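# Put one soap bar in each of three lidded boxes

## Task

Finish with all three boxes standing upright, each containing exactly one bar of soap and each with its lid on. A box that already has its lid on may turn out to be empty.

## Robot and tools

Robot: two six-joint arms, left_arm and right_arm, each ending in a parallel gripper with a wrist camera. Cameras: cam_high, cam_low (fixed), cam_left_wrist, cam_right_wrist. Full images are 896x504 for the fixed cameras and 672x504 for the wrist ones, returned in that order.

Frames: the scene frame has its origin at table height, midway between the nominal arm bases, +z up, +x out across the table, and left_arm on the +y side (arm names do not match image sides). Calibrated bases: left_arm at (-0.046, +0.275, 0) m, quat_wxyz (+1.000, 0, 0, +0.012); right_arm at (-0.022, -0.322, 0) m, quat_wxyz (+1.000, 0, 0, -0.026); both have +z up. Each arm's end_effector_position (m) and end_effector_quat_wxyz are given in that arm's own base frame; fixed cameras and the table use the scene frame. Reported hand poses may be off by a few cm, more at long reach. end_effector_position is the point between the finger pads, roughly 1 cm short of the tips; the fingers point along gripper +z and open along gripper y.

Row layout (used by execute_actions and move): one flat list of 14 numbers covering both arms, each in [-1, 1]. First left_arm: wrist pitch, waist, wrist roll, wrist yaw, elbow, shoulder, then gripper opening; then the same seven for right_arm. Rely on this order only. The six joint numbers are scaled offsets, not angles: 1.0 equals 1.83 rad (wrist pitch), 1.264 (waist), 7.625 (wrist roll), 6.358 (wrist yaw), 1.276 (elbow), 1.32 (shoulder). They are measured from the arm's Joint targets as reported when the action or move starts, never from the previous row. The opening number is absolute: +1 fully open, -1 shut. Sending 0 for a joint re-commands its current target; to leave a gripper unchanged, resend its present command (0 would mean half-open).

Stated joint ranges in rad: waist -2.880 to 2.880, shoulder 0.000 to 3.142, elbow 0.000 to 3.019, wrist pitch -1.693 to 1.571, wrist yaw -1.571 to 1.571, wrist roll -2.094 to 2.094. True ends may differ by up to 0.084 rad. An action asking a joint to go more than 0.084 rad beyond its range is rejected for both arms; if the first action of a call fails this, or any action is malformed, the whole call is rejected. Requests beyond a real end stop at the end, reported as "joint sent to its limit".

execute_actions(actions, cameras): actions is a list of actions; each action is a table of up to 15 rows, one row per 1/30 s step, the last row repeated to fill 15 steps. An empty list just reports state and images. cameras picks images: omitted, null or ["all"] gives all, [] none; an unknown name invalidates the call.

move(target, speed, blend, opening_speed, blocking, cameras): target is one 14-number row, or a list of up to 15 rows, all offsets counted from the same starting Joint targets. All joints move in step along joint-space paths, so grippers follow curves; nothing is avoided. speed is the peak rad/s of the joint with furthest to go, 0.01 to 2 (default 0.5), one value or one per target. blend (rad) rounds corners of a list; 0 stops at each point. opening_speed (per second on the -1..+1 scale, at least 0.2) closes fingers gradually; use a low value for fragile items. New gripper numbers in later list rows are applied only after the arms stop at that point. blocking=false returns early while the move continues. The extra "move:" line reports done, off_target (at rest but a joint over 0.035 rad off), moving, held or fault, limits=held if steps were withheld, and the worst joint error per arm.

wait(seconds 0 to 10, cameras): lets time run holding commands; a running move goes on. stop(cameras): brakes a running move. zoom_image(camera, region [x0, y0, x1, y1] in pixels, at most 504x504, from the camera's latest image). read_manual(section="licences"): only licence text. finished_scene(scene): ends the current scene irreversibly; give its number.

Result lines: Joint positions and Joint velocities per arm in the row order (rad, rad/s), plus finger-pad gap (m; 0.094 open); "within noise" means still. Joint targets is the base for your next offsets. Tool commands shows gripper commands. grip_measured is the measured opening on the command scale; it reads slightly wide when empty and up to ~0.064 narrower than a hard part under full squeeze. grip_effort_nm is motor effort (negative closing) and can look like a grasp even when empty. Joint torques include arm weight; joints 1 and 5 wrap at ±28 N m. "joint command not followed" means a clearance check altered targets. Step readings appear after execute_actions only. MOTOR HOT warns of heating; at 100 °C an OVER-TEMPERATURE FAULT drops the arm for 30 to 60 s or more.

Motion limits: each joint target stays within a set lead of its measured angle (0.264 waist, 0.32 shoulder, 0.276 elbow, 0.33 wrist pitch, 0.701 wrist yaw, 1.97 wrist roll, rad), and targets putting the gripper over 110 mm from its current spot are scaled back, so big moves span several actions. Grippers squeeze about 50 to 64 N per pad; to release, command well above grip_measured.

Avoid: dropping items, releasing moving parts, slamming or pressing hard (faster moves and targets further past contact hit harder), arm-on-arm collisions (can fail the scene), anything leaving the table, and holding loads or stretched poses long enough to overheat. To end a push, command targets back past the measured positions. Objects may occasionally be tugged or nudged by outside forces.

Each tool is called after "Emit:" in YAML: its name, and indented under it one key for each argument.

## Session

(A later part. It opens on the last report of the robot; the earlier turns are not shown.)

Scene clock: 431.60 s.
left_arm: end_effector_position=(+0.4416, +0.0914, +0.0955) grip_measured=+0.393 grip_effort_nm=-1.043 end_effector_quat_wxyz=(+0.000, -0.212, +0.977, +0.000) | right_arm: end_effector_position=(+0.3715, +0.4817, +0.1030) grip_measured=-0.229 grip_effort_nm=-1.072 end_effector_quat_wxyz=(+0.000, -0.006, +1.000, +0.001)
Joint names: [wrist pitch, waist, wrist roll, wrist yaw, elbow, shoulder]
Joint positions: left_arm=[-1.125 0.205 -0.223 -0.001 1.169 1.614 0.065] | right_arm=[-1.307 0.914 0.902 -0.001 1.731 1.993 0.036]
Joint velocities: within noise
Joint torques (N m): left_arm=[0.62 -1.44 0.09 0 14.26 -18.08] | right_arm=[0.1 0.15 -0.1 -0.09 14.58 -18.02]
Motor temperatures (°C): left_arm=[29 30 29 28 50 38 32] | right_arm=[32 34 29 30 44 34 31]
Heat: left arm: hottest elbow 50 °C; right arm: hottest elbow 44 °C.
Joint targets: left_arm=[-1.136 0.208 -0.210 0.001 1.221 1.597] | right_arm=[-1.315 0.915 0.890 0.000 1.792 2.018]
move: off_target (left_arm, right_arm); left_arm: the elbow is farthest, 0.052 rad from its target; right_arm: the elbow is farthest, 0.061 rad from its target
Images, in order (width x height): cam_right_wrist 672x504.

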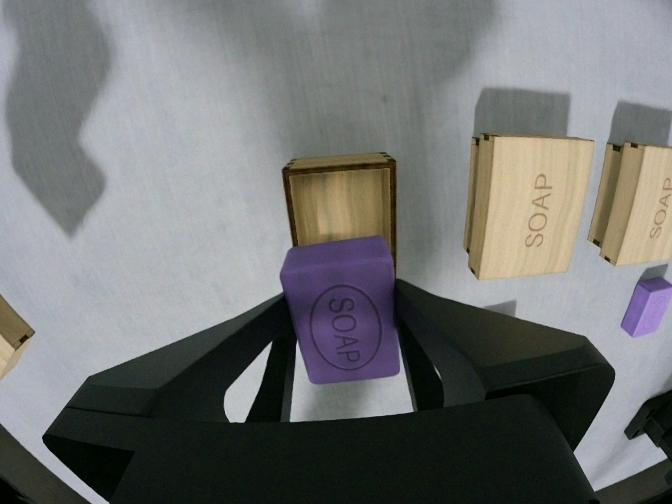

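Emit:
move:
  target: [0,0,0,0,0,0,0.2,0.0634,0,0.011,0,-0.094,0.0356,-0.35]
  speed: 0.25
  cameras: ["cam_right_wrist","cam_low"]

Emit:
zoom_image:
  camera: "cam_right_wrist"
  region: [170, 150, 520, 410]

Emit:
zoom_image:
  camera: "cam_low"
  region: [460, 240, 600, 340]

Scene clock: 459.47 s.
left_arm: end_effector_position=(+0.4416, +0.0914, +0.0955) grip_measured=+0.393 grip_effort_nm=-1.038 end_effector_quat_wxyz=(+0.000, -0.212, +0.977, +0.000) | right_arm: end_effector_position=(+0.3739, +0.4848, +0.0546) grip_measured=-0.229 grip_effort_nm=-1.067 end_effector_quat_wxyz=(-0.001, +0.023, +1.000, +0.000)
Joint names: [wrist pitch, waist, wrist roll, wrist yaw, elbow, shoulder]
Joint positions: left_arm=[-1.125 0.205 -0.223 -0.001 1.169 1.614 0.065] | right_arm=[-1.208 0.914 0.961 -0.001 1.682 2.046 0.036]
Joint velocities: within noise
Joint torques (N m): left_arm=[0.61 -1.38 0.09 0 14.27 -18.14] | right_arm=[0.72 -0.03 0.16 -0.08 8.27 -19.14]
Motor temperatures (°C): left_arm=[28 30 29 28 51 38 33] | right_arm=[32 34 29 30 49 34 32]
Heat: left arm: hottest elbow 51 °C; right arm: hottest elbow 49 °C.
Joint targets: left_arm=[-1.136 0.208 -0.210 0.001 1.221 1.597] | right_arm=[-1.199 0.915 0.974 0.000 1.672 2.065]
move: off_target (left_arm); left_arm: the elbow is farthest, 0.052 rad from its target
Images, in order (width x height): cam_low 896x504, cam_right_wrist 672x504.

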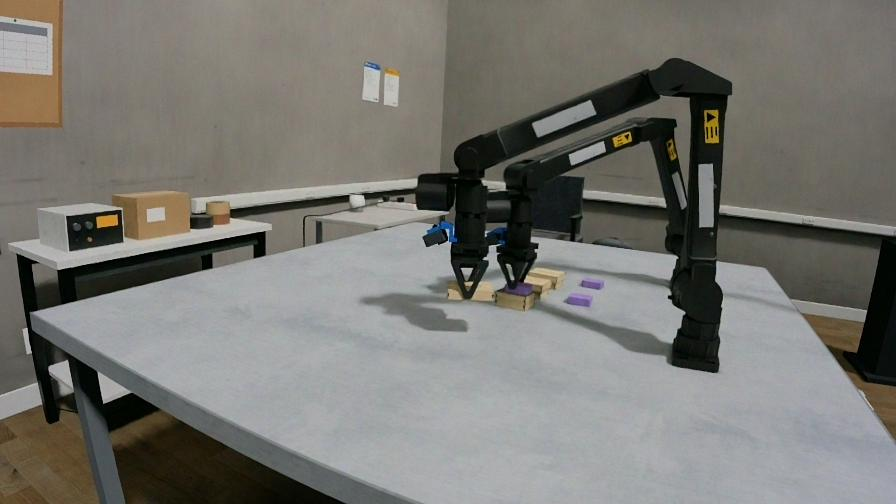

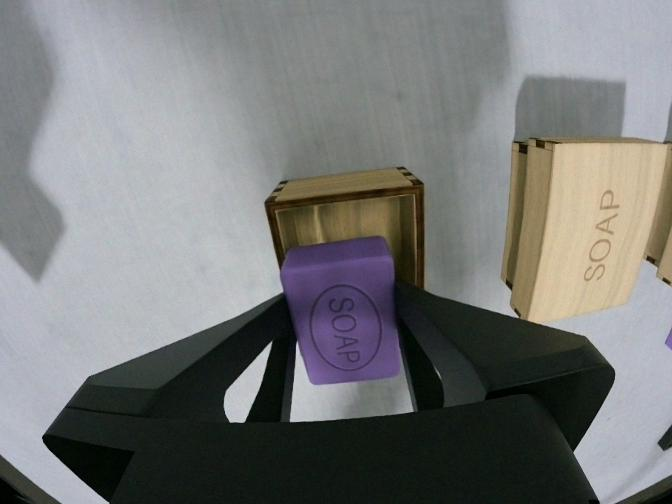

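Scaled by 1.440 from the camera's 672x504 image, which has a finer 960x720 frame.

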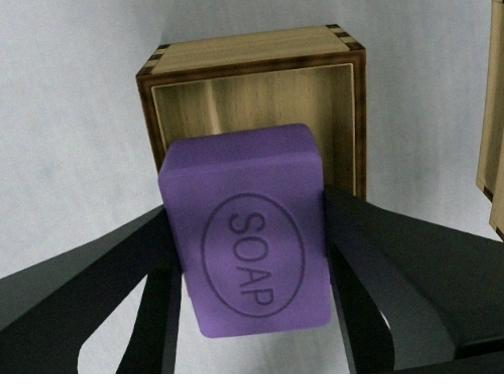

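Scaled by 3.600 from the camera's 896x504 image, which has a finer 1280x720 frame.

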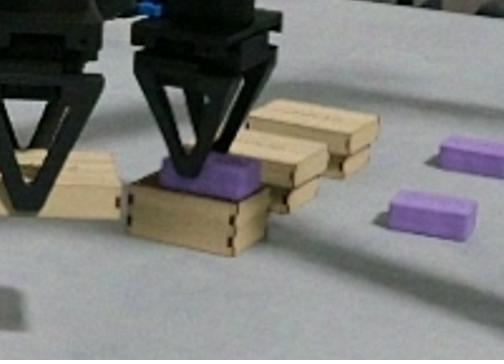

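Emit:
move:
  target: [0,0,0,0,0,0,0.2,0.0273,-0.0063,0,0,-0.0212,0.0152,-0.35]
  speed: 0.1
  cameras: ["cam_right_wrist","cam_low"]

Emit:
zoom_image:
  camera: "cam_right_wrist"
  region: [170, 150, 520, 410]

Emit:
zoom_image:
  camera: "cam_low"
  region: [460, 240, 600, 340]

Scene clock: 490.67 s.
left_arm: end_effector_position=(+0.4416, +0.0914, +0.0955) grip_measured=+0.393 grip_effort_nm=-1.038 end_effector_quat_wxyz=(+0.000, -0.212, +0.977, +0.000) | right_arm: end_effector_position=(+0.3768, +0.4862, +0.0492) grip_measured=-0.229 grip_effort_nm=-1.077 end_effector_quat_wxyz=(+0.005, +0.025, +1.000, +0.008)
Joint names: [wrist pitch, waist, wrist roll, wrist yaw, elbow, shoulder]
Joint positions: left_arm=[-1.125 0.205 -0.223 -0.001 1.169 1.614 0.065] | right_arm=[-1.173 0.912 0.962 -0.001 1.667 2.046 0.036]
Joint velocities: within noise
Joint torques (N m): left_arm=[0.64 -1.38 0.09 0 14.26 -18.08] | right_arm=[1.37 -0.38 0.13 -0.08 7.27 -17.14]
Motor temperatures (°C): left_arm=[28 30 29 28 52 38 33] | right_arm=[32 33 29 30 45 36 32]
Heat: left arm: hottest elbow 52 °C; right arm: hottest elbow 45 °C.
Joint targets: left_arm=[-1.136 0.208 -0.210 0.001 1.221 1.597] | right_arm=[-1.149 0.907 0.974 0.000 1.645 2.085]
move: off_target (left_arm, right_arm); left_arm: the elbow is farthest, 0.052 rad from its target; right_arm: the shoulder is farthest, 0.039 rad from its target
Images, in order (width x height): cam_low 896x504, cam_right_wrist 672x504.

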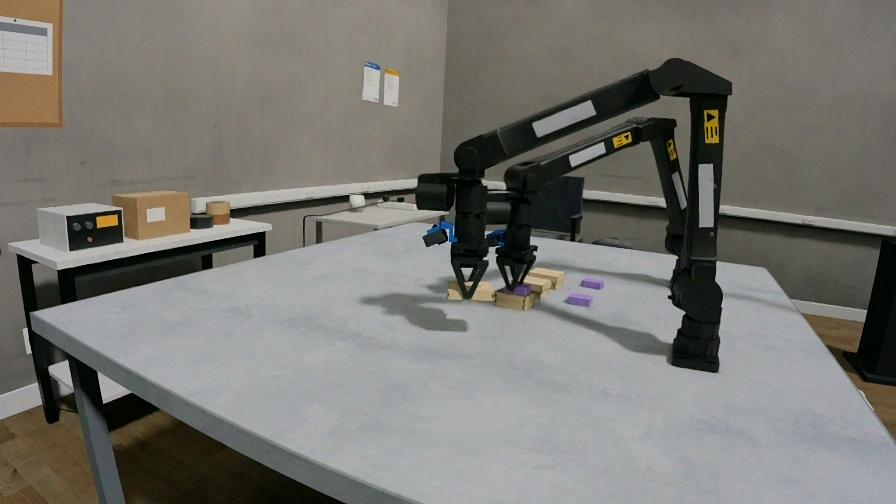

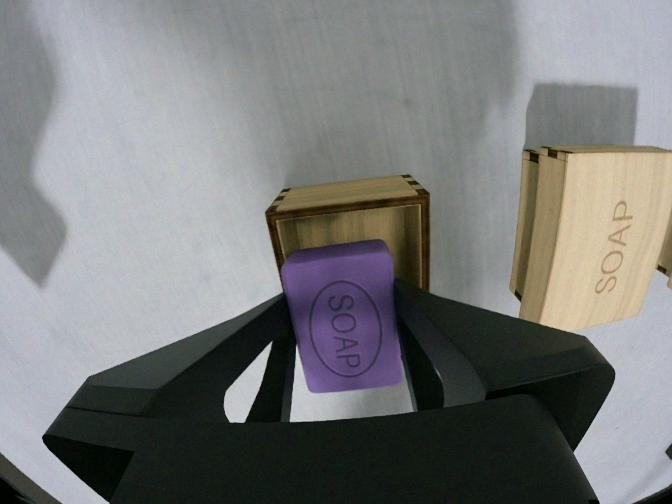

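Scaled by 1.440 from the camera's 672x504 image, which has a finer 960x720 frame.

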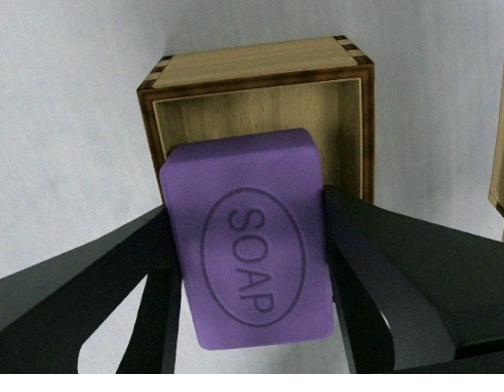

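Scaled by 3.600 from the camera's 896x504 image, which has a finer 1280x720 frame.

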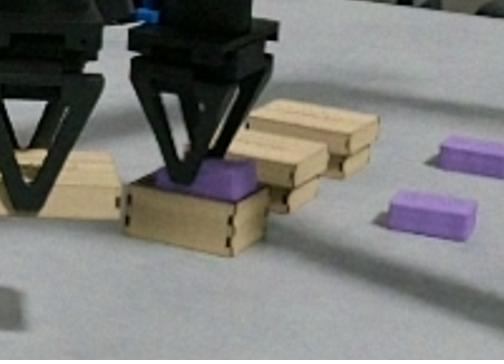

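Emit:
move:
  target: [0,0,0,0,0,0,0.2,-0.0454,-0.0075,0,0,0.0737,-0.0455,-0.35]
  speed: 0.15
  cameras: ["cam_right_wrist"]

Emit:
zoom_image:
  camera: "cam_right_wrist"
  region: [170, 150, 520, 410]

Scene clock: 522.93 s.
left_arm: end_effector_position=(+0.4416, +0.0914, +0.0955) grip_measured=+0.393 grip_effort_nm=-1.043 end_effector_quat_wxyz=(+0.000, -0.212, +0.977, +0.000) | right_arm: end_effector_position=(+0.3754, +0.4779, +0.0552) grip_measured=-0.229 grip_effort_nm=-1.082 end_effector_quat_wxyz=(-0.006, +0.030, +1.000, -0.006)
Joint names: [wrist pitch, waist, wrist roll, wrist yaw, elbow, shoulder]
Joint positions: left_arm=[-1.125 0.205 -0.223 -0.001 1.169 1.614 0.065] | right_arm=[-1.224 0.905 0.965 -0.002 1.68 2.043 0.036]
Joint velocities: within noise
Joint torques (N m): left_arm=[0.62 -1.32 0.09 0 14.27 -18.14] | right_arm=[0.16 -0.62 0.11 -0.04 14.06 -21.54]
Motor temperatures (°C): left_arm=[28 30 29 28 52 38 33] | right_arm=[32 33 29 30 45 37 32]
Heat: left arm: hottest elbow 52 °C; right arm: hottest elbow 45 °C.
Joint targets: left_arm=[-1.136 0.208 -0.210 0.001 1.221 1.597] | right_arm=[-1.232 0.898 0.974 0.000 1.739 2.025]
move: off_target (left_arm, right_arm); left_arm: the elbow is farthest, 0.052 rad from its target; right_arm: the elbow is farthest, 0.059 rad from its target
Images, in order (width x height): cam_right_wrist 672x504.

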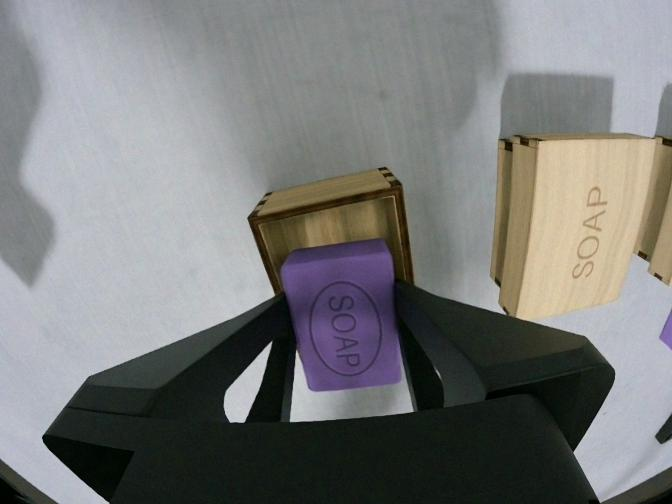

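Scaled by 1.440 from the camera's 672x504 image, which has a finer 960x720 frame.

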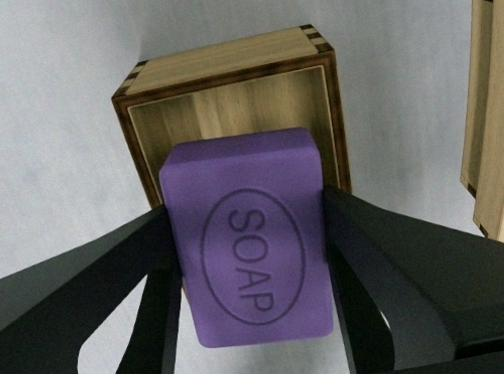

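Emit:
move:
  target:
    - [0,0,0,0,0,0,0.2,0.0175,0,-0.0104,0,0,0,-0.35]
    - [0,0,0,0,0,0,0.2,0.0311,0,-0.0104,0,-0.0666,0.0318,-0.35]
  speed: 0.12
  cameras: ["cam_right_wrist","cam_low"]

Emit:
zoom_image:
  camera: "cam_right_wrist"
  region: [170, 150, 520, 410]

Emit:
zoom_image:
  camera: "cam_low"
  region: [460, 240, 600, 340]

Scene clock: 571.93 s.
left_arm: end_effector_position=(+0.4416, +0.0914, +0.0955) grip_measured=+0.393 grip_effort_nm=-1.043 end_effector_quat_wxyz=(+0.000, -0.212, +0.977, +0.000) | right_arm: end_effector_position=(+0.3782, +0.4815, +0.0504) grip_measured=-0.229 grip_effort_nm=-1.077 end_effector_quat_wxyz=(+0.002, +0.001, +1.000, +0.004)
Joint names: [wrist pitch, waist, wrist roll, wrist yaw, elbow, shoulder]
Joint positions: left_arm=[-1.125 0.205 -0.223 -0.001 1.169 1.614 0.065] | right_arm=[-1.185 0.905 0.907 -0.002 1.667 2.043 0.036]
Joint velocities: within noise
Joint torques (N m): left_arm=[0.64 -1.32 0.09 0 14.26 -18.08] | right_arm=[0.73 -0.56 -0.1 -0.05 8.05 -18.32]
Motor temperatures (°C): left_arm=[28 30 29 28 53 38 33] | right_arm=[32 33 28 30 52 36 32]
Heat: left arm: hottest elbow 53 °C; right arm: hottest elbow 52 °C.
Joint targets: left_arm=[-1.136 0.208 -0.210 0.001 1.221 1.597] | right_arm=[-1.175 0.898 0.895 0.000 1.654 2.067]
move: off_target (left_arm); left_arm: the elbow is farthest, 0.052 rad from its target
Images, in order (width x height): cam_low 896x504, cam_right_wrist 672x504.

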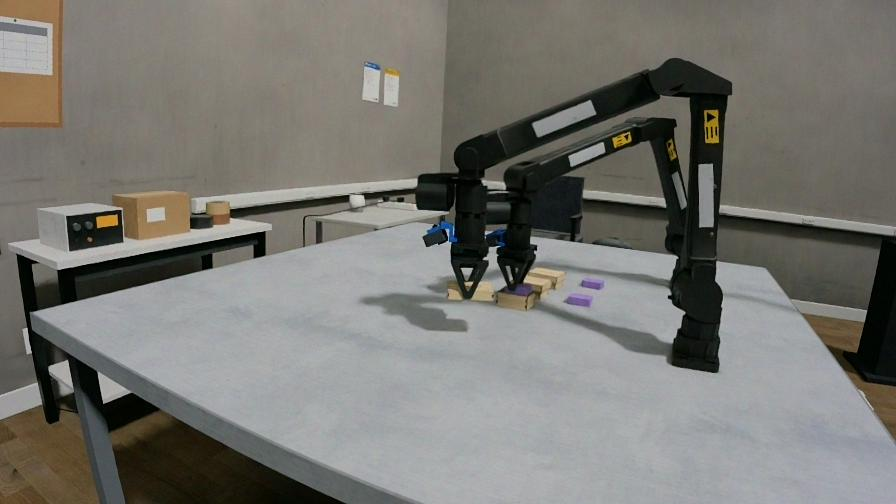

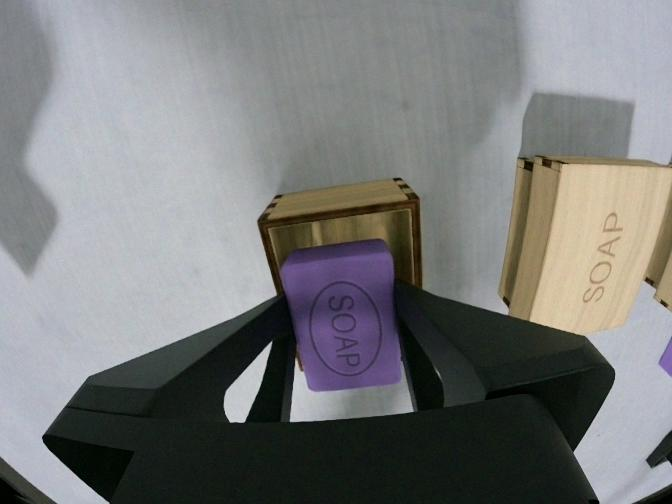

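Scaled by 1.440 from the camera's 672x504 image, which has a finer 960x720 frame.

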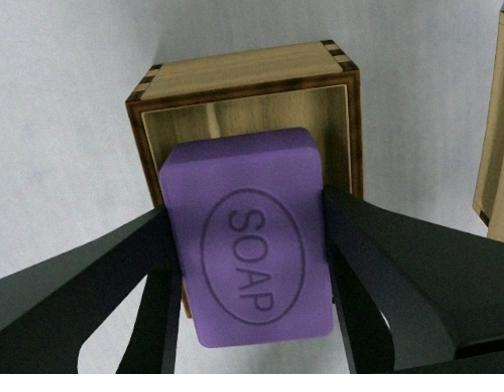

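Scaled by 3.600 from the camera's 896x504 image, which has a finer 1280x720 frame.

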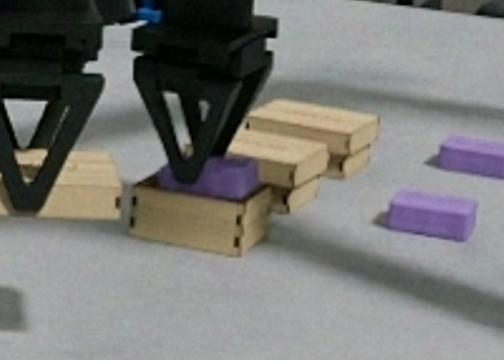

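Emit:
move:
  target: [0,0,0,0,0,0,0.2,0.0098,0.0095,0,0,-0.0133,0.0038,-0.35]
  speed: 0.1
  cameras: ["cam_right_wrist","cam_low"]

Emit:
zoom_image:
  camera: "cam_right_wrist"
  region: [170, 150, 520, 410]

Emit:
zoom_image:
  camera: "cam_low"
  region: [460, 240, 600, 340]

Scene clock: 614.77 s.
left_arm: end_effector_position=(+0.4416, +0.0914, +0.0955) grip_measured=+0.393 grip_effort_nm=-1.033 end_effector_quat_wxyz=(+0.000, -0.212, +0.977, +0.000) | right_arm: end_effector_position=(+0.3774, +0.4804, +0.0449) grip_measured=-0.229 grip_effort_nm=-1.077 end_effector_quat_wxyz=(+0.003, +0.001, +1.000, +0.006)
Joint names: [wrist pitch, waist, wrist roll, wrist yaw, elbow, shoulder]
Joint positions: left_arm=[-1.125 0.205 -0.223 -0.001 1.169 1.614 0.065] | right_arm=[-1.165 0.905 0.906 -0.002 1.651 2.043 0.036]
Joint velocities: within noise
Joint torques (N m): left_arm=[0.64 -1.38 0.09 0 14.27 -18.14] | right_arm=[0.69 0.5 -0.09 -0.06 7.95 -17.9]
Motor temperatures (°C): left_arm=[28 30 29 28 54 38 33] | right_arm=[32 33 28 30 47 36 33]
Heat: left arm: hottest elbow 54 °C; right arm: hottest elbow 47 °C.
Joint targets: left_arm=[-1.136 0.208 -0.210 0.001 1.221 1.597] | right_arm=[-1.157 0.910 0.895 -0.001 1.637 2.072]
move: off_target (left_arm); left_arm: the elbow is farthest, 0.052 rad from its target
Images, in order (width x height): cam_low 896x504, cam_right_wrist 672x504.

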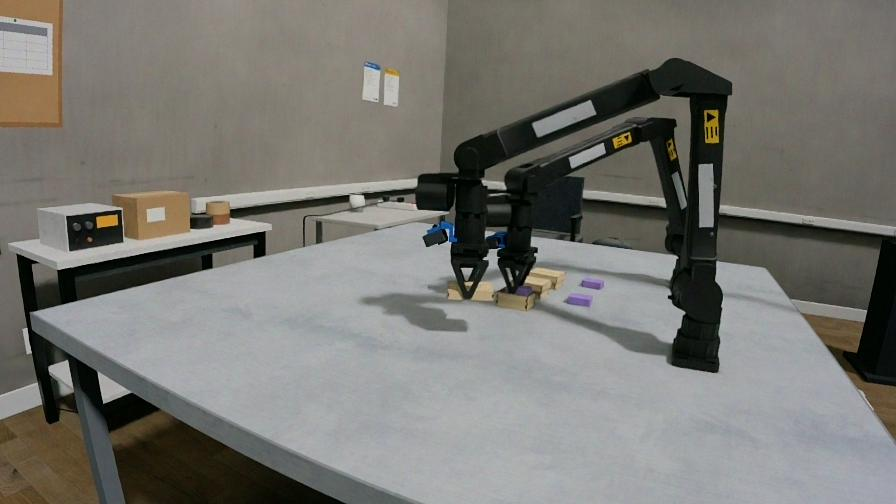

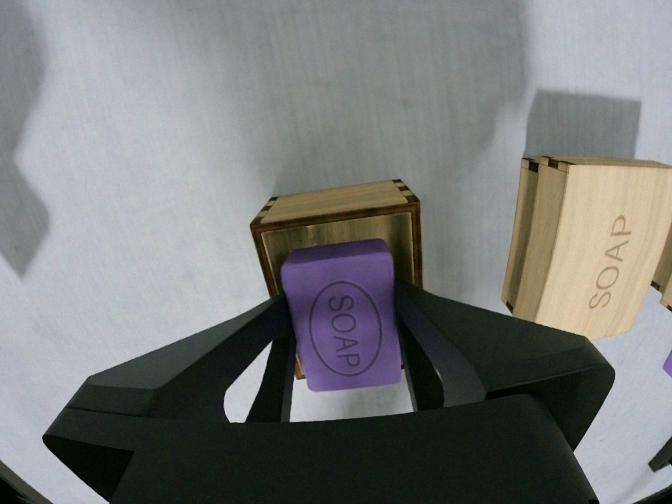

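Scaled by 1.440 from the camera's 672x504 image, which has a finer 960x720 frame.

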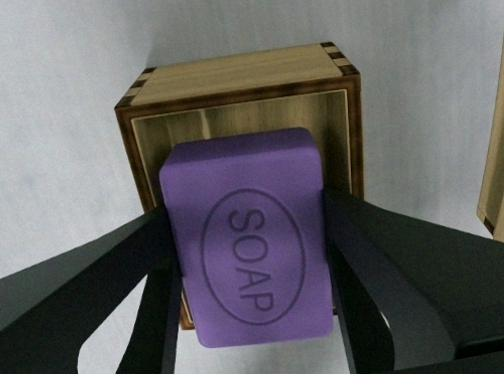

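Scaled by 3.600 from the camera's 896x504 image, which has a finer 1280x720 frame.

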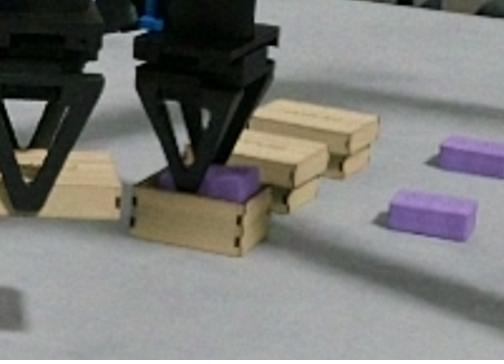

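Emit:
move:
  target: [0,0,0,0,0,0,0.2,0.0055,0,0,0,0,0.0145,-0.35]
  speed: 0.1
  cameras: ["cam_right_wrist","cam_low"]

Emit:
zoom_image:
  camera: "cam_right_wrist"
  region: [170, 150, 520, 410]

Emit:
zoom_image:
  camera: "cam_low"
  region: [460, 240, 600, 340]

Scene clock: 625.30 s.
left_arm: end_effector_position=(+0.4416, +0.0914, +0.0955) grip_measured=+0.393 grip_effort_nm=-1.038 end_effector_quat_wxyz=(+0.000, -0.212, +0.977, +0.000) | right_arm: end_effector_position=(+0.3775, +0.4805, +0.0326) grip_measured=-0.229 grip_effort_nm=-1.077 end_effector_quat_wxyz=(+0.000, +0.001, +1.000, +0.001)
Joint names: [wrist pitch, waist, wrist roll, wrist yaw, elbow, shoulder]
Joint positions: left_arm=[-1.125 0.205 -0.223 -0.001 1.169 1.614 0.065] | right_arm=[-1.156 0.905 0.906 -0.001 1.651 2.064 0.036]
Joint velocities: within noise
Joint torques (N m): left_arm=[0.62 -1.38 0.09 0 14.26 -18.14] | right_arm=[0.77 0.5 -0.09 -0.05 7.8 -18.02]
Motor temperatures (°C): left_arm=[28 30 29 28 54 38 33] | right_arm=[32 33 28 30 46 36 33]
Heat: left arm: hottest elbow 54 °C; right arm: hottest elbow 46 °C.
Joint targets: left_arm=[-1.136 0.208 -0.210 0.001 1.221 1.597] | right_arm=[-1.147 0.910 0.895 0.000 1.637 2.091]
move: off_target (left_arm); left_arm: the elbow is farthest, 0.052 rad from its target
Images, in order (width x height): cam_low 896x504, cam_right_wrist 672x504.

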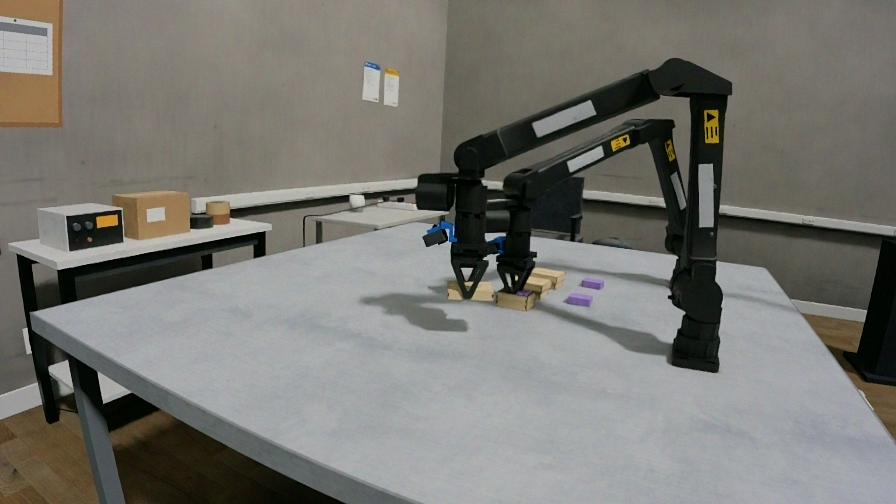

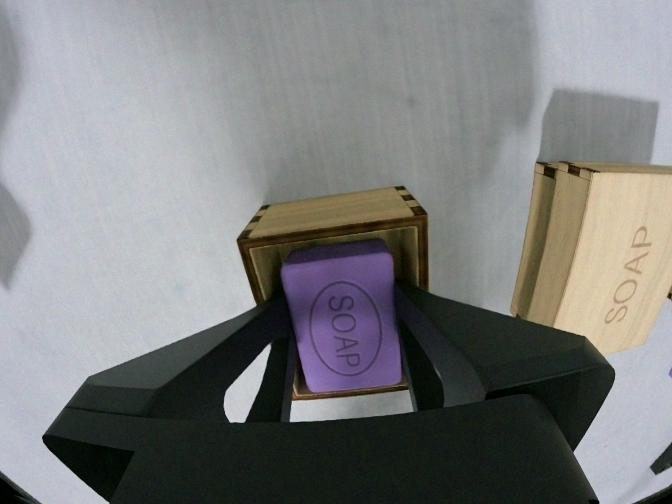

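Scaled by 1.440 from the camera's 672x504 image, which has a finer 960x720 frame.

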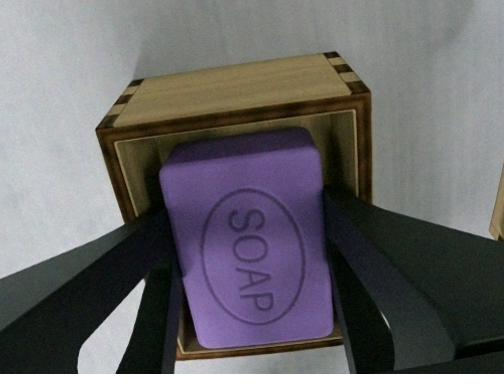

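Scaled by 3.600 from the camera's 896x504 image, which has a finer 1280x720 frame.

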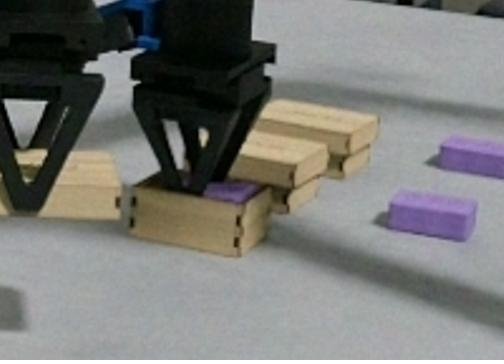

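Emit:
move:
  target:
    - [0,0,0,0,0,0,0.2,0.0055,0,0,0,0,0.009,-0.35]
    - [0,0,0,0,0,0,0.2,0.0055,0,0,0,0,0.009,-0.1]
    - [0,0,0,0,0,0,0.2,-0.033,0,0,0,0.067,-0.042,-0.1]
    - [0,0,0,0,0,0,0.2,-0.092,0,0,0,0.12,-0.084,-0.1]
  speed: 0.15
  blend: [0,0,0.03,0]
  opening_speed: 0.4
  cameras: ["cam_right_wrist","cam_low"]

Emit:
zoom_image:
  camera: "cam_right_wrist"
  region: [170, 100, 520, 410]

Scene clock: 643.37 s.
left_arm: end_effector_position=(+0.4416, +0.0914, +0.0955) grip_measured=+0.393 grip_effort_nm=-1.033 end_effector_quat_wxyz=(+0.000, -0.212, +0.977, +0.000) | right_arm: end_effector_position=(+0.3753, +0.4776, +0.0996) grip_measured=-0.167 grip_effort_nm=1.199 end_effector_quat_wxyz=(-0.002, +0.001, +1.000, -0.002)
Joint names: [wrist pitch, waist, wrist roll, wrist yaw, elbow, shoulder]
Joint positions: left_arm=[-1.125 0.205 -0.223 -0.001 1.169 1.614 0.065] | right_arm=[-1.307 0.905 0.906 -0.001 1.729 1.998 0.039]
Joint velocities: within noise
Joint torques (N m): left_arm=[0.62 -1.38 0.09 0 14.27 -18.14] | right_arm=[0.05 0.44 -0.09 -0.06 14.57 -20.6]
Motor temperatures (°C): left_arm=[28 30 29 28 54 38 33] | right_arm=[32 33 28 30 46 36 33]
Heat: left arm: hottest elbow 54 °C; right arm: hottest elbow 46 °C.
Joint targets: left_arm=[-1.136 0.208 -0.210 0.001 1.221 1.597] | right_arm=[-1.315 0.910 0.895 0.000 1.790 1.980]
move: off_target (left_arm, right_arm); left_arm: the elbow is farthest, 0.052 rad from its target; right_arm: the elbow is farthest, 0.061 rad from its target
Images, in order (width x height): cam_low 896x504, cam_right_wrist 672x504.

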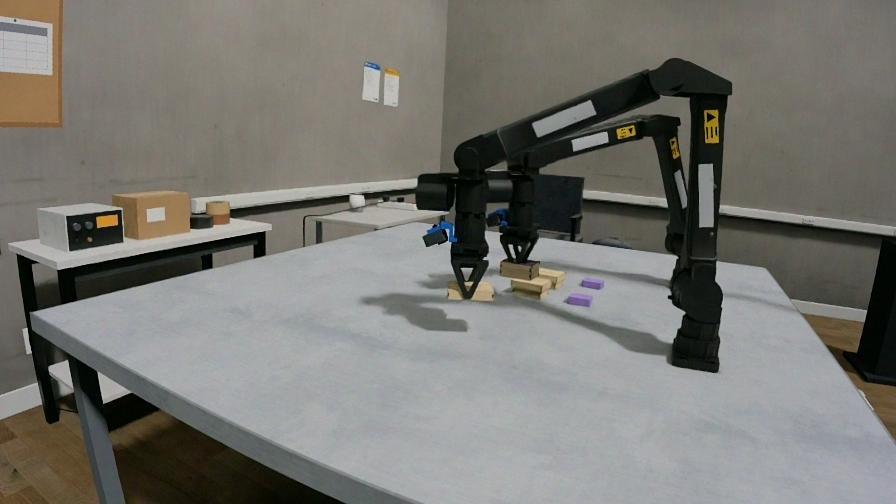

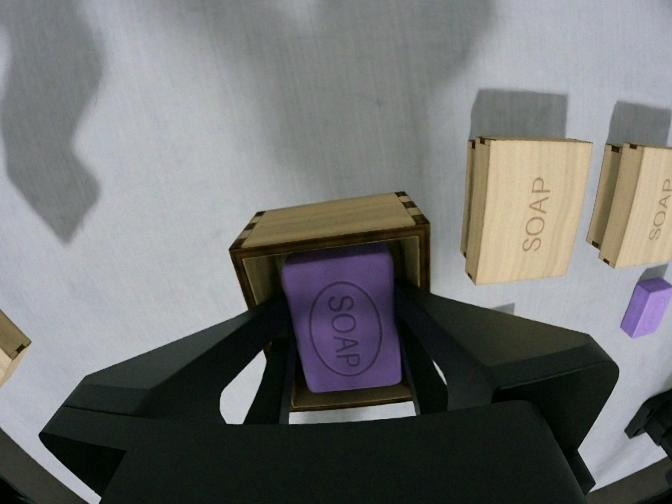

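Scaled by 1.440 from the camera's 672x504 image, which has a finer 960x720 frame.

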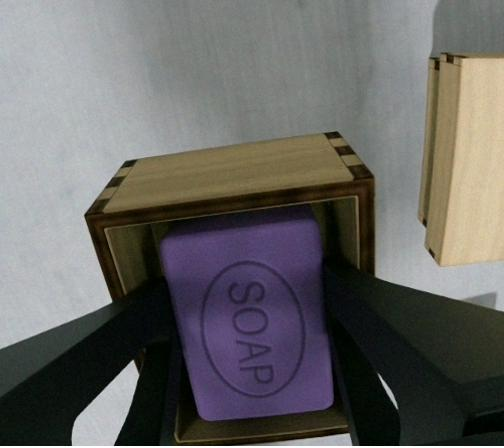

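Emit:
move:
  target:
    - [0,0,0,0,0,0,0.2,0.09,0,0,0,-0.12,0.083,-0.1]
    - [0,0,0,0,0,0,0.2,0.0973,0,0,0,-0.12,0.093,-0.1]
    - [0,0,0,0,0,0,0.2,0.0973,0,0,0,-0.12,0.093,-0.195]
  speed: [0.2,0.06,0.1]
  opening_speed: 0.3
  cameras: ["cam_right_wrist","cam_low"]

Emit:
zoom_image:
  camera: "cam_right_wrist"
  region: [170, 100, 520, 410]

Emit:
zoom_image:
  camera: "cam_low"
  region: [460, 240, 600, 340]

Scene clock: 657.23 s.
left_arm: end_effector_position=(+0.4416, +0.0914, +0.0955) grip_measured=+0.393 grip_effort_nm=-1.033 end_effector_quat_wxyz=(+0.000, -0.212, +0.977, +0.000) | right_arm: end_effector_position=(+0.3777, +0.4808, +0.0272) grip_measured=-0.195 grip_effort_nm=0.046 end_effector_quat_wxyz=(-0.001, +0.000, +1.000, +0.000)
Joint names: [wrist pitch, waist, wrist roll, wrist yaw, elbow, shoulder]
Joint positions: left_arm=[-1.125 0.205 -0.223 -0.001 1.169 1.614 0.065] | right_arm=[-1.149 0.905 0.904 -0.002 1.649 2.072 0.038]
Joint velocities: within noise
Joint torques (N m): left_arm=[0.62 -1.38 0.09 0 14.26 -18.08] | right_arm=[0.79 0.5 -0.07 -0.05 7.9 -18.02]
Motor temperatures (°C): left_arm=[28 30 29 28 54 38 33] | right_arm=[31 33 28 30 50 36 33]
Heat: left arm: hottest elbow 54 °C; right arm: hottest elbow 50 °C.
Joint targets: left_arm=[-1.136 0.208 -0.210 0.001 1.221 1.597] | right_arm=[-1.137 0.910 0.895 0.000 1.637 2.103]
move: off_target (left_arm); left_arm: the elbow is farthest, 0.052 rad from its target
Images, in order (width x height): cam_low 896x504, cam_right_wrist 672x504.

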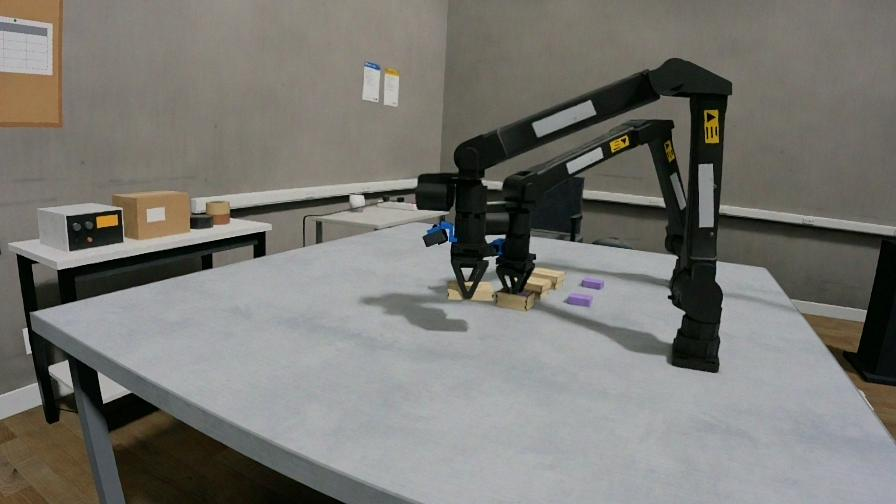

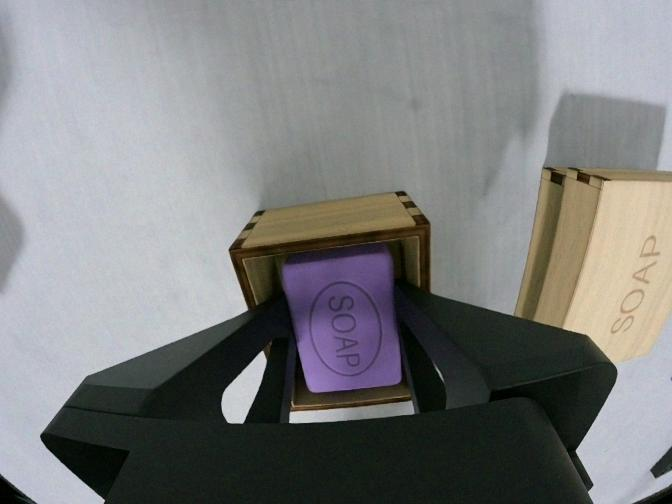

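Scaled by 1.440 from the camera's 672x504 image, which has a finer 960x720 frame.

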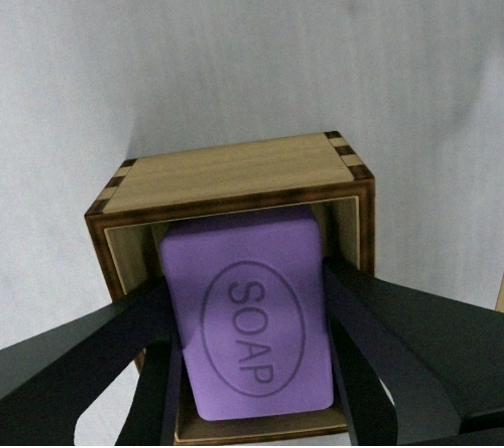

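Scaled by 3.600 from the camera's 896x504 image, which has a finer 1280x720 frame.

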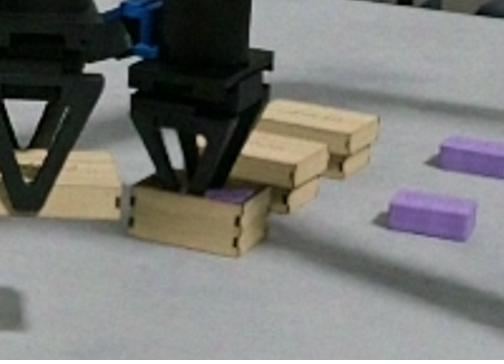

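Emit:
move:
  target:
    - [0,0,0,0,0,0,0.2,-0.033,0,0,0,0.067,-0.042,-0.195]
    - [0,0,0,0,0,0,0.2,-0.0973,0,0,0,0.12,-0.093,-0.195]
  speed: 0.15
  blend: 0.03
  cameras: ["cam_right_wrist","cam_low"]

Scene clock: 674.03 s.
left_arm: end_effector_position=(+0.4416, +0.0914, +0.0955) grip_measured=+0.393 grip_effort_nm=-1.033 end_effector_quat_wxyz=(+0.000, -0.212, +0.977, +0.000) | right_arm: end_effector_position=(+0.3753, +0.4778, +0.1002) grip_measured=-0.196 grip_effort_nm=0.017 end_effector_quat_wxyz=(-0.002, +0.000, +1.000, -0.001)
Joint names: [wrist pitch, waist, wrist roll, wrist yaw, elbow, shoulder]
Joint positions: left_arm=[-1.125 0.205 -0.223 -0.001 1.169 1.614 0.065] | right_arm=[-1.307 0.905 0.904 -0.002 1.729 1.997 0.038]
Joint velocities: within noise
Joint torques (N m): left_arm=[0.62 -1.32 0.09 0 14.26 -18.02] | right_arm=[0.1 0.5 -0.07 -0.05 14.53 -21.36]
Motor temperatures (°C): left_arm=[28 30 29 28 55 38 33] | right_arm=[31 33 28 30 47 36 32]
Heat: left arm: hottest elbow 55 °C; right arm: hottest elbow 47 °C.
Joint targets: left_arm=[-1.136 0.208 -0.210 0.001 1.221 1.597] | right_arm=[-1.315 0.910 0.895 0.000 1.790 1.980]
move: off_target (left_arm, right_arm); left_arm: the elbow is farthest, 0.052 rad from its target; right_arm: the elbow is farthest, 0.061 rad from its target
Images, in order (width x height): cam_low 896x504, cam_right_wrist 672x504.

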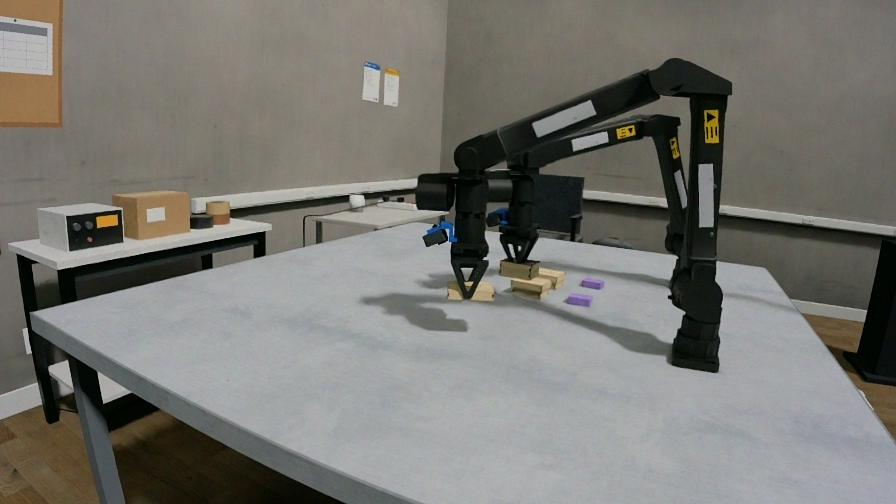

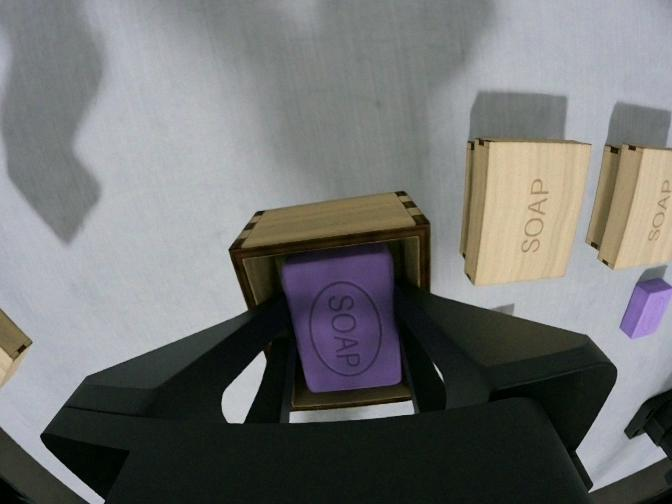

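Emit:
move:
  target:
    - [0,0,0,0,0,0,0.2,0.09,0,0,0,-0.12,0.083,-0.195]
    - [0,0,0,0,0,0,0.2,0.0973,0,0,0,-0.12,0.093,-0.195]
    - [0,0,0,0,0,0,0.2,0.0973,0,0,0,-0.12,0.093,-0.35]
    - [0,0,0,0,0,0,0.2,0.0973,0,0,0,-0.12,0.047,-0.35]
  speed: [0.2,0.06,0.1,0.1]
  opening_speed: 0.3
  cameras: ["cam_right_wrist","cam_low"]

Emit:
zoom_image:
  camera: "cam_low"
  region: [460, 240, 600, 340]

Scene clock: 697.27 s.
left_arm: end_effector_position=(+0.4416, +0.0914, +0.0955) grip_measured=+0.393 grip_effort_nm=-1.043 end_effector_quat_wxyz=(+0.000, -0.212, +0.977, +0.000) | right_arm: end_effector_position=(+0.3791, +0.4823, +0.0354) grip_measured=-0.230 grip_effort_nm=-1.072 end_effector_quat_wxyz=(+0.005, -0.001, +1.000, +0.006)
Joint names: [wrist pitch, waist, wrist roll, wrist yaw, elbow, shoulder]
Joint positions: left_arm=[-1.125 0.205 -0.223 -0.001 1.169 1.614 0.065] | right_arm=[-1.146 0.905 0.904 -0.001 1.649 2.058 0.036]
Joint velocities: within noise
Joint torques (N m): left_arm=[0.62 -1.32 0.09 0 14.26 -18.14] | right_arm=[0.72 0.5 -0.07 -0.09 7.99 -21.89]
Motor temperatures (°C): left_arm=[28 30 29 28 55 38 33] | right_arm=[31 33 28 30 53 36 31]
Heat: left arm: hottest elbow 55 °C; right arm: hottest elbow 53 °C.
Joint targets: left_arm=[-1.136 0.208 -0.210 0.001 1.221 1.597] | right_arm=[-1.137 0.910 0.895 0.000 1.637 2.042]
move: off_target (left_arm); left_arm: the elbow is farthest, 0.052 rad from its target
Images, in order (width x height): cam_low 896x504, cam_right_wrist 672x504.

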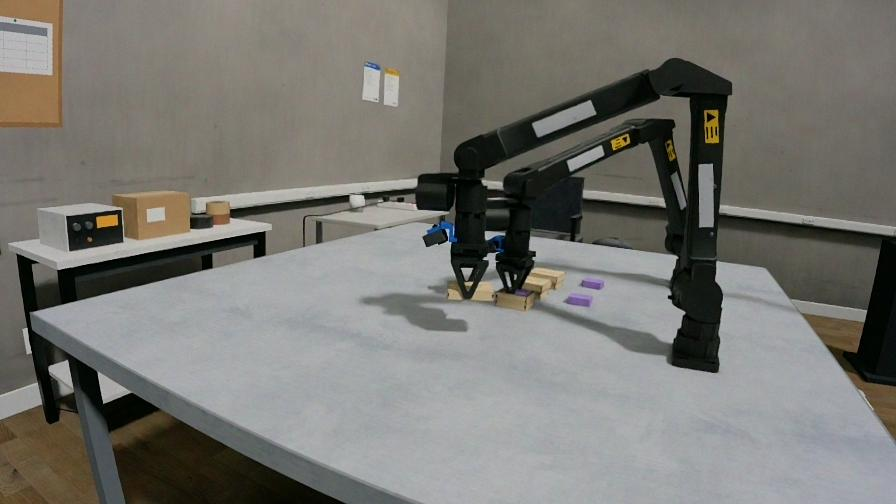

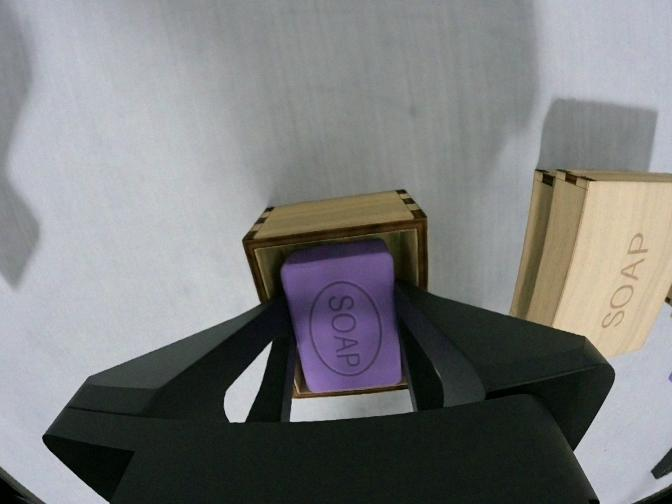

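Scaled by 3.600 from the camera's 896x504 image, which has a finer 1280x720 frame.

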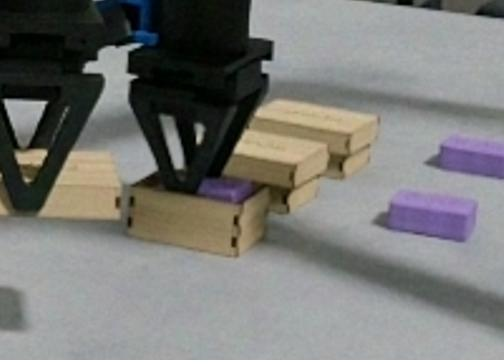

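Emit:
move:
  target: [0,0,0,0,0,0,0.2,0,0,0,0,0,0,-0.13]
  opening_speed: 0.3
  cameras: ["cam_right_wrist"]

Scene clock: 702.77 s.
left_arm: end_effector_position=(+0.4416, +0.0914, +0.0955) grip_measured=+0.393 grip_effort_nm=-1.038 end_effector_quat_wxyz=(+0.000, -0.212, +0.977, +0.000) | right_arm: end_effector_position=(+0.3792, +0.4823, +0.0356) grip_measured=-0.134 grip_effort_nm=0.144 end_effector_quat_wxyz=(+0.005, -0.001, +1.000, +0.007)
Joint names: [wrist pitch, waist, wrist roll, wrist yaw, elbow, shoulder]
Joint positions: left_arm=[-1.125 0.205 -0.223 -0.001 1.169 1.614 0.065] | right_arm=[-1.146 0.905 0.904 -0.001 1.649 2.058 0.041]
Joint velocities: within noise
Joint torques (N m): left_arm=[0.62 -1.38 0.09 0 14.26 -18.14] | right_arm=[0.7 0.5 -0.07 -0.1 7.99 -21.48]
Motor temperatures (°C): left_arm=[28 30 29 28 55 38 33] | right_arm=[31 33 28 30 51 36 32]
Heat: left arm: hottest elbow 55 °C; right arm: hottest elbow 51 °C.
Joint targets: left_arm=[-1.136 0.208 -0.210 0.001 1.221 1.597] | right_arm=[-1.137 0.910 0.895 0.000 1.637 2.042]
move: off_target (left_arm); left_arm: the elbow is farthest, 0.052 rad from its target
Images, in order (width x height): cam_right_wrist 672x504.

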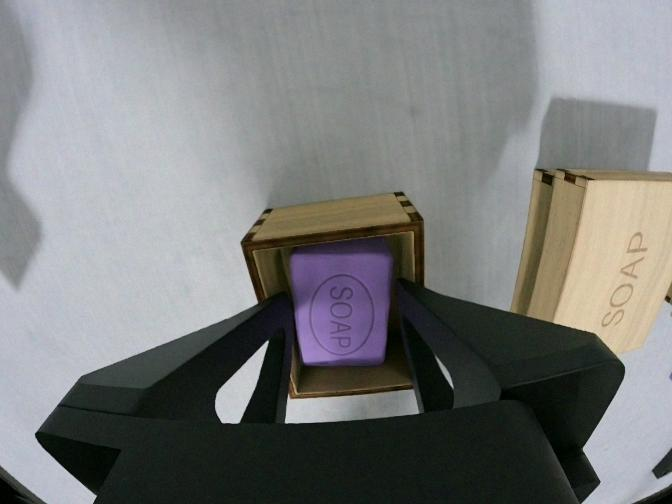

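Emit:
move:
  target:
    - [0,0,0,0,0,0,0.2,-0.033,0,0,0,0.067,-0.02,-0.13]
    - [0,0,0,0,0,0,0.2,-0.0973,0,0,0,0.12,-0.047,-0.13]
  speed: 0.15
  blend: 0.03
  cameras: ["cam_right_wrist","cam_low"]

Scene clock: 714.00 s.
left_arm: end_effector_position=(+0.4416, +0.0914, +0.0955) grip_measured=+0.393 grip_effort_nm=-1.043 end_effector_quat_wxyz=(+0.000, -0.212, +0.977, +0.000) | right_arm: end_effector_position=(+0.3764, +0.4788, +0.1047) grip_measured=-0.132 grip_effort_nm=0.037 end_effector_quat_wxyz=(+0.001, -0.001, +1.000, +0.002)
Joint names: [wrist pitch, waist, wrist roll, wrist yaw, elbow, shoulder]
Joint positions: left_arm=[-1.125 0.205 -0.223 -0.001 1.169 1.614 0.065] | right_arm=[-1.307 0.905 0.904 -0.001 1.733 1.992 0.041]
Joint velocities: within noise
Joint torques (N m): left_arm=[0.62 -1.32 0.09 0 14.26 -18.08] | right_arm=[0.14 0.5 -0.07 -0.1 14.17 -20.95]
Motor temperatures (°C): left_arm=[28 30 29 28 55 39 34] | right_arm=[31 33 28 30 49 36 31]
Heat: left arm: hottest elbow 55 °C; right arm: hottest elbow 49 °C.
Joint targets: left_arm=[-1.136 0.208 -0.210 0.001 1.221 1.597] | right_arm=[-1.315 0.910 0.895 0.000 1.790 1.980]
move: off_target (left_arm, right_arm); left_arm: the elbow is farthest, 0.052 rad from its target; right_arm: the elbow is farthest, 0.057 rad from its target
Images, in order (width x height): cam_low 896x504, cam_right_wrist 672x504.

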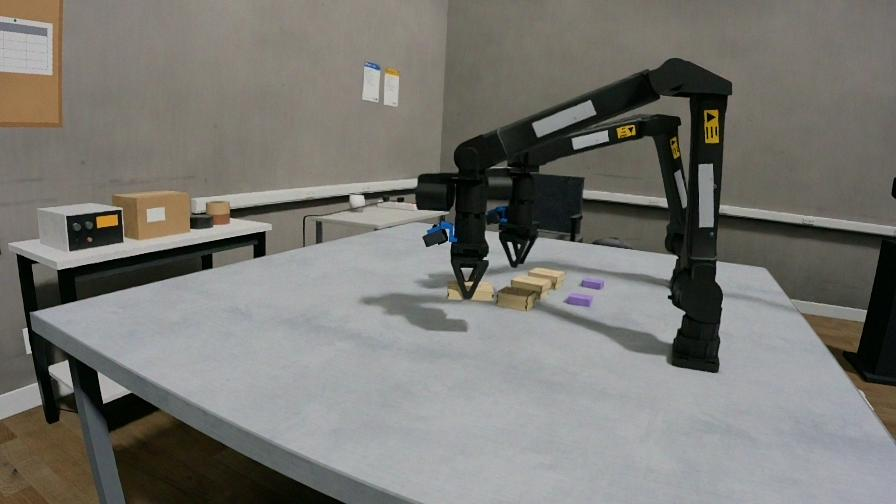

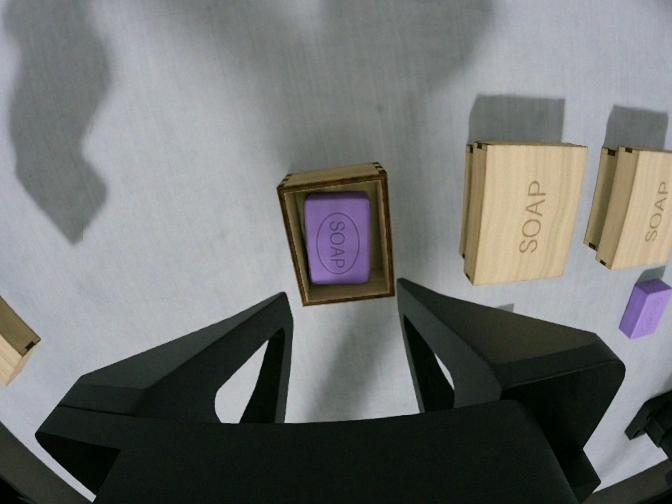

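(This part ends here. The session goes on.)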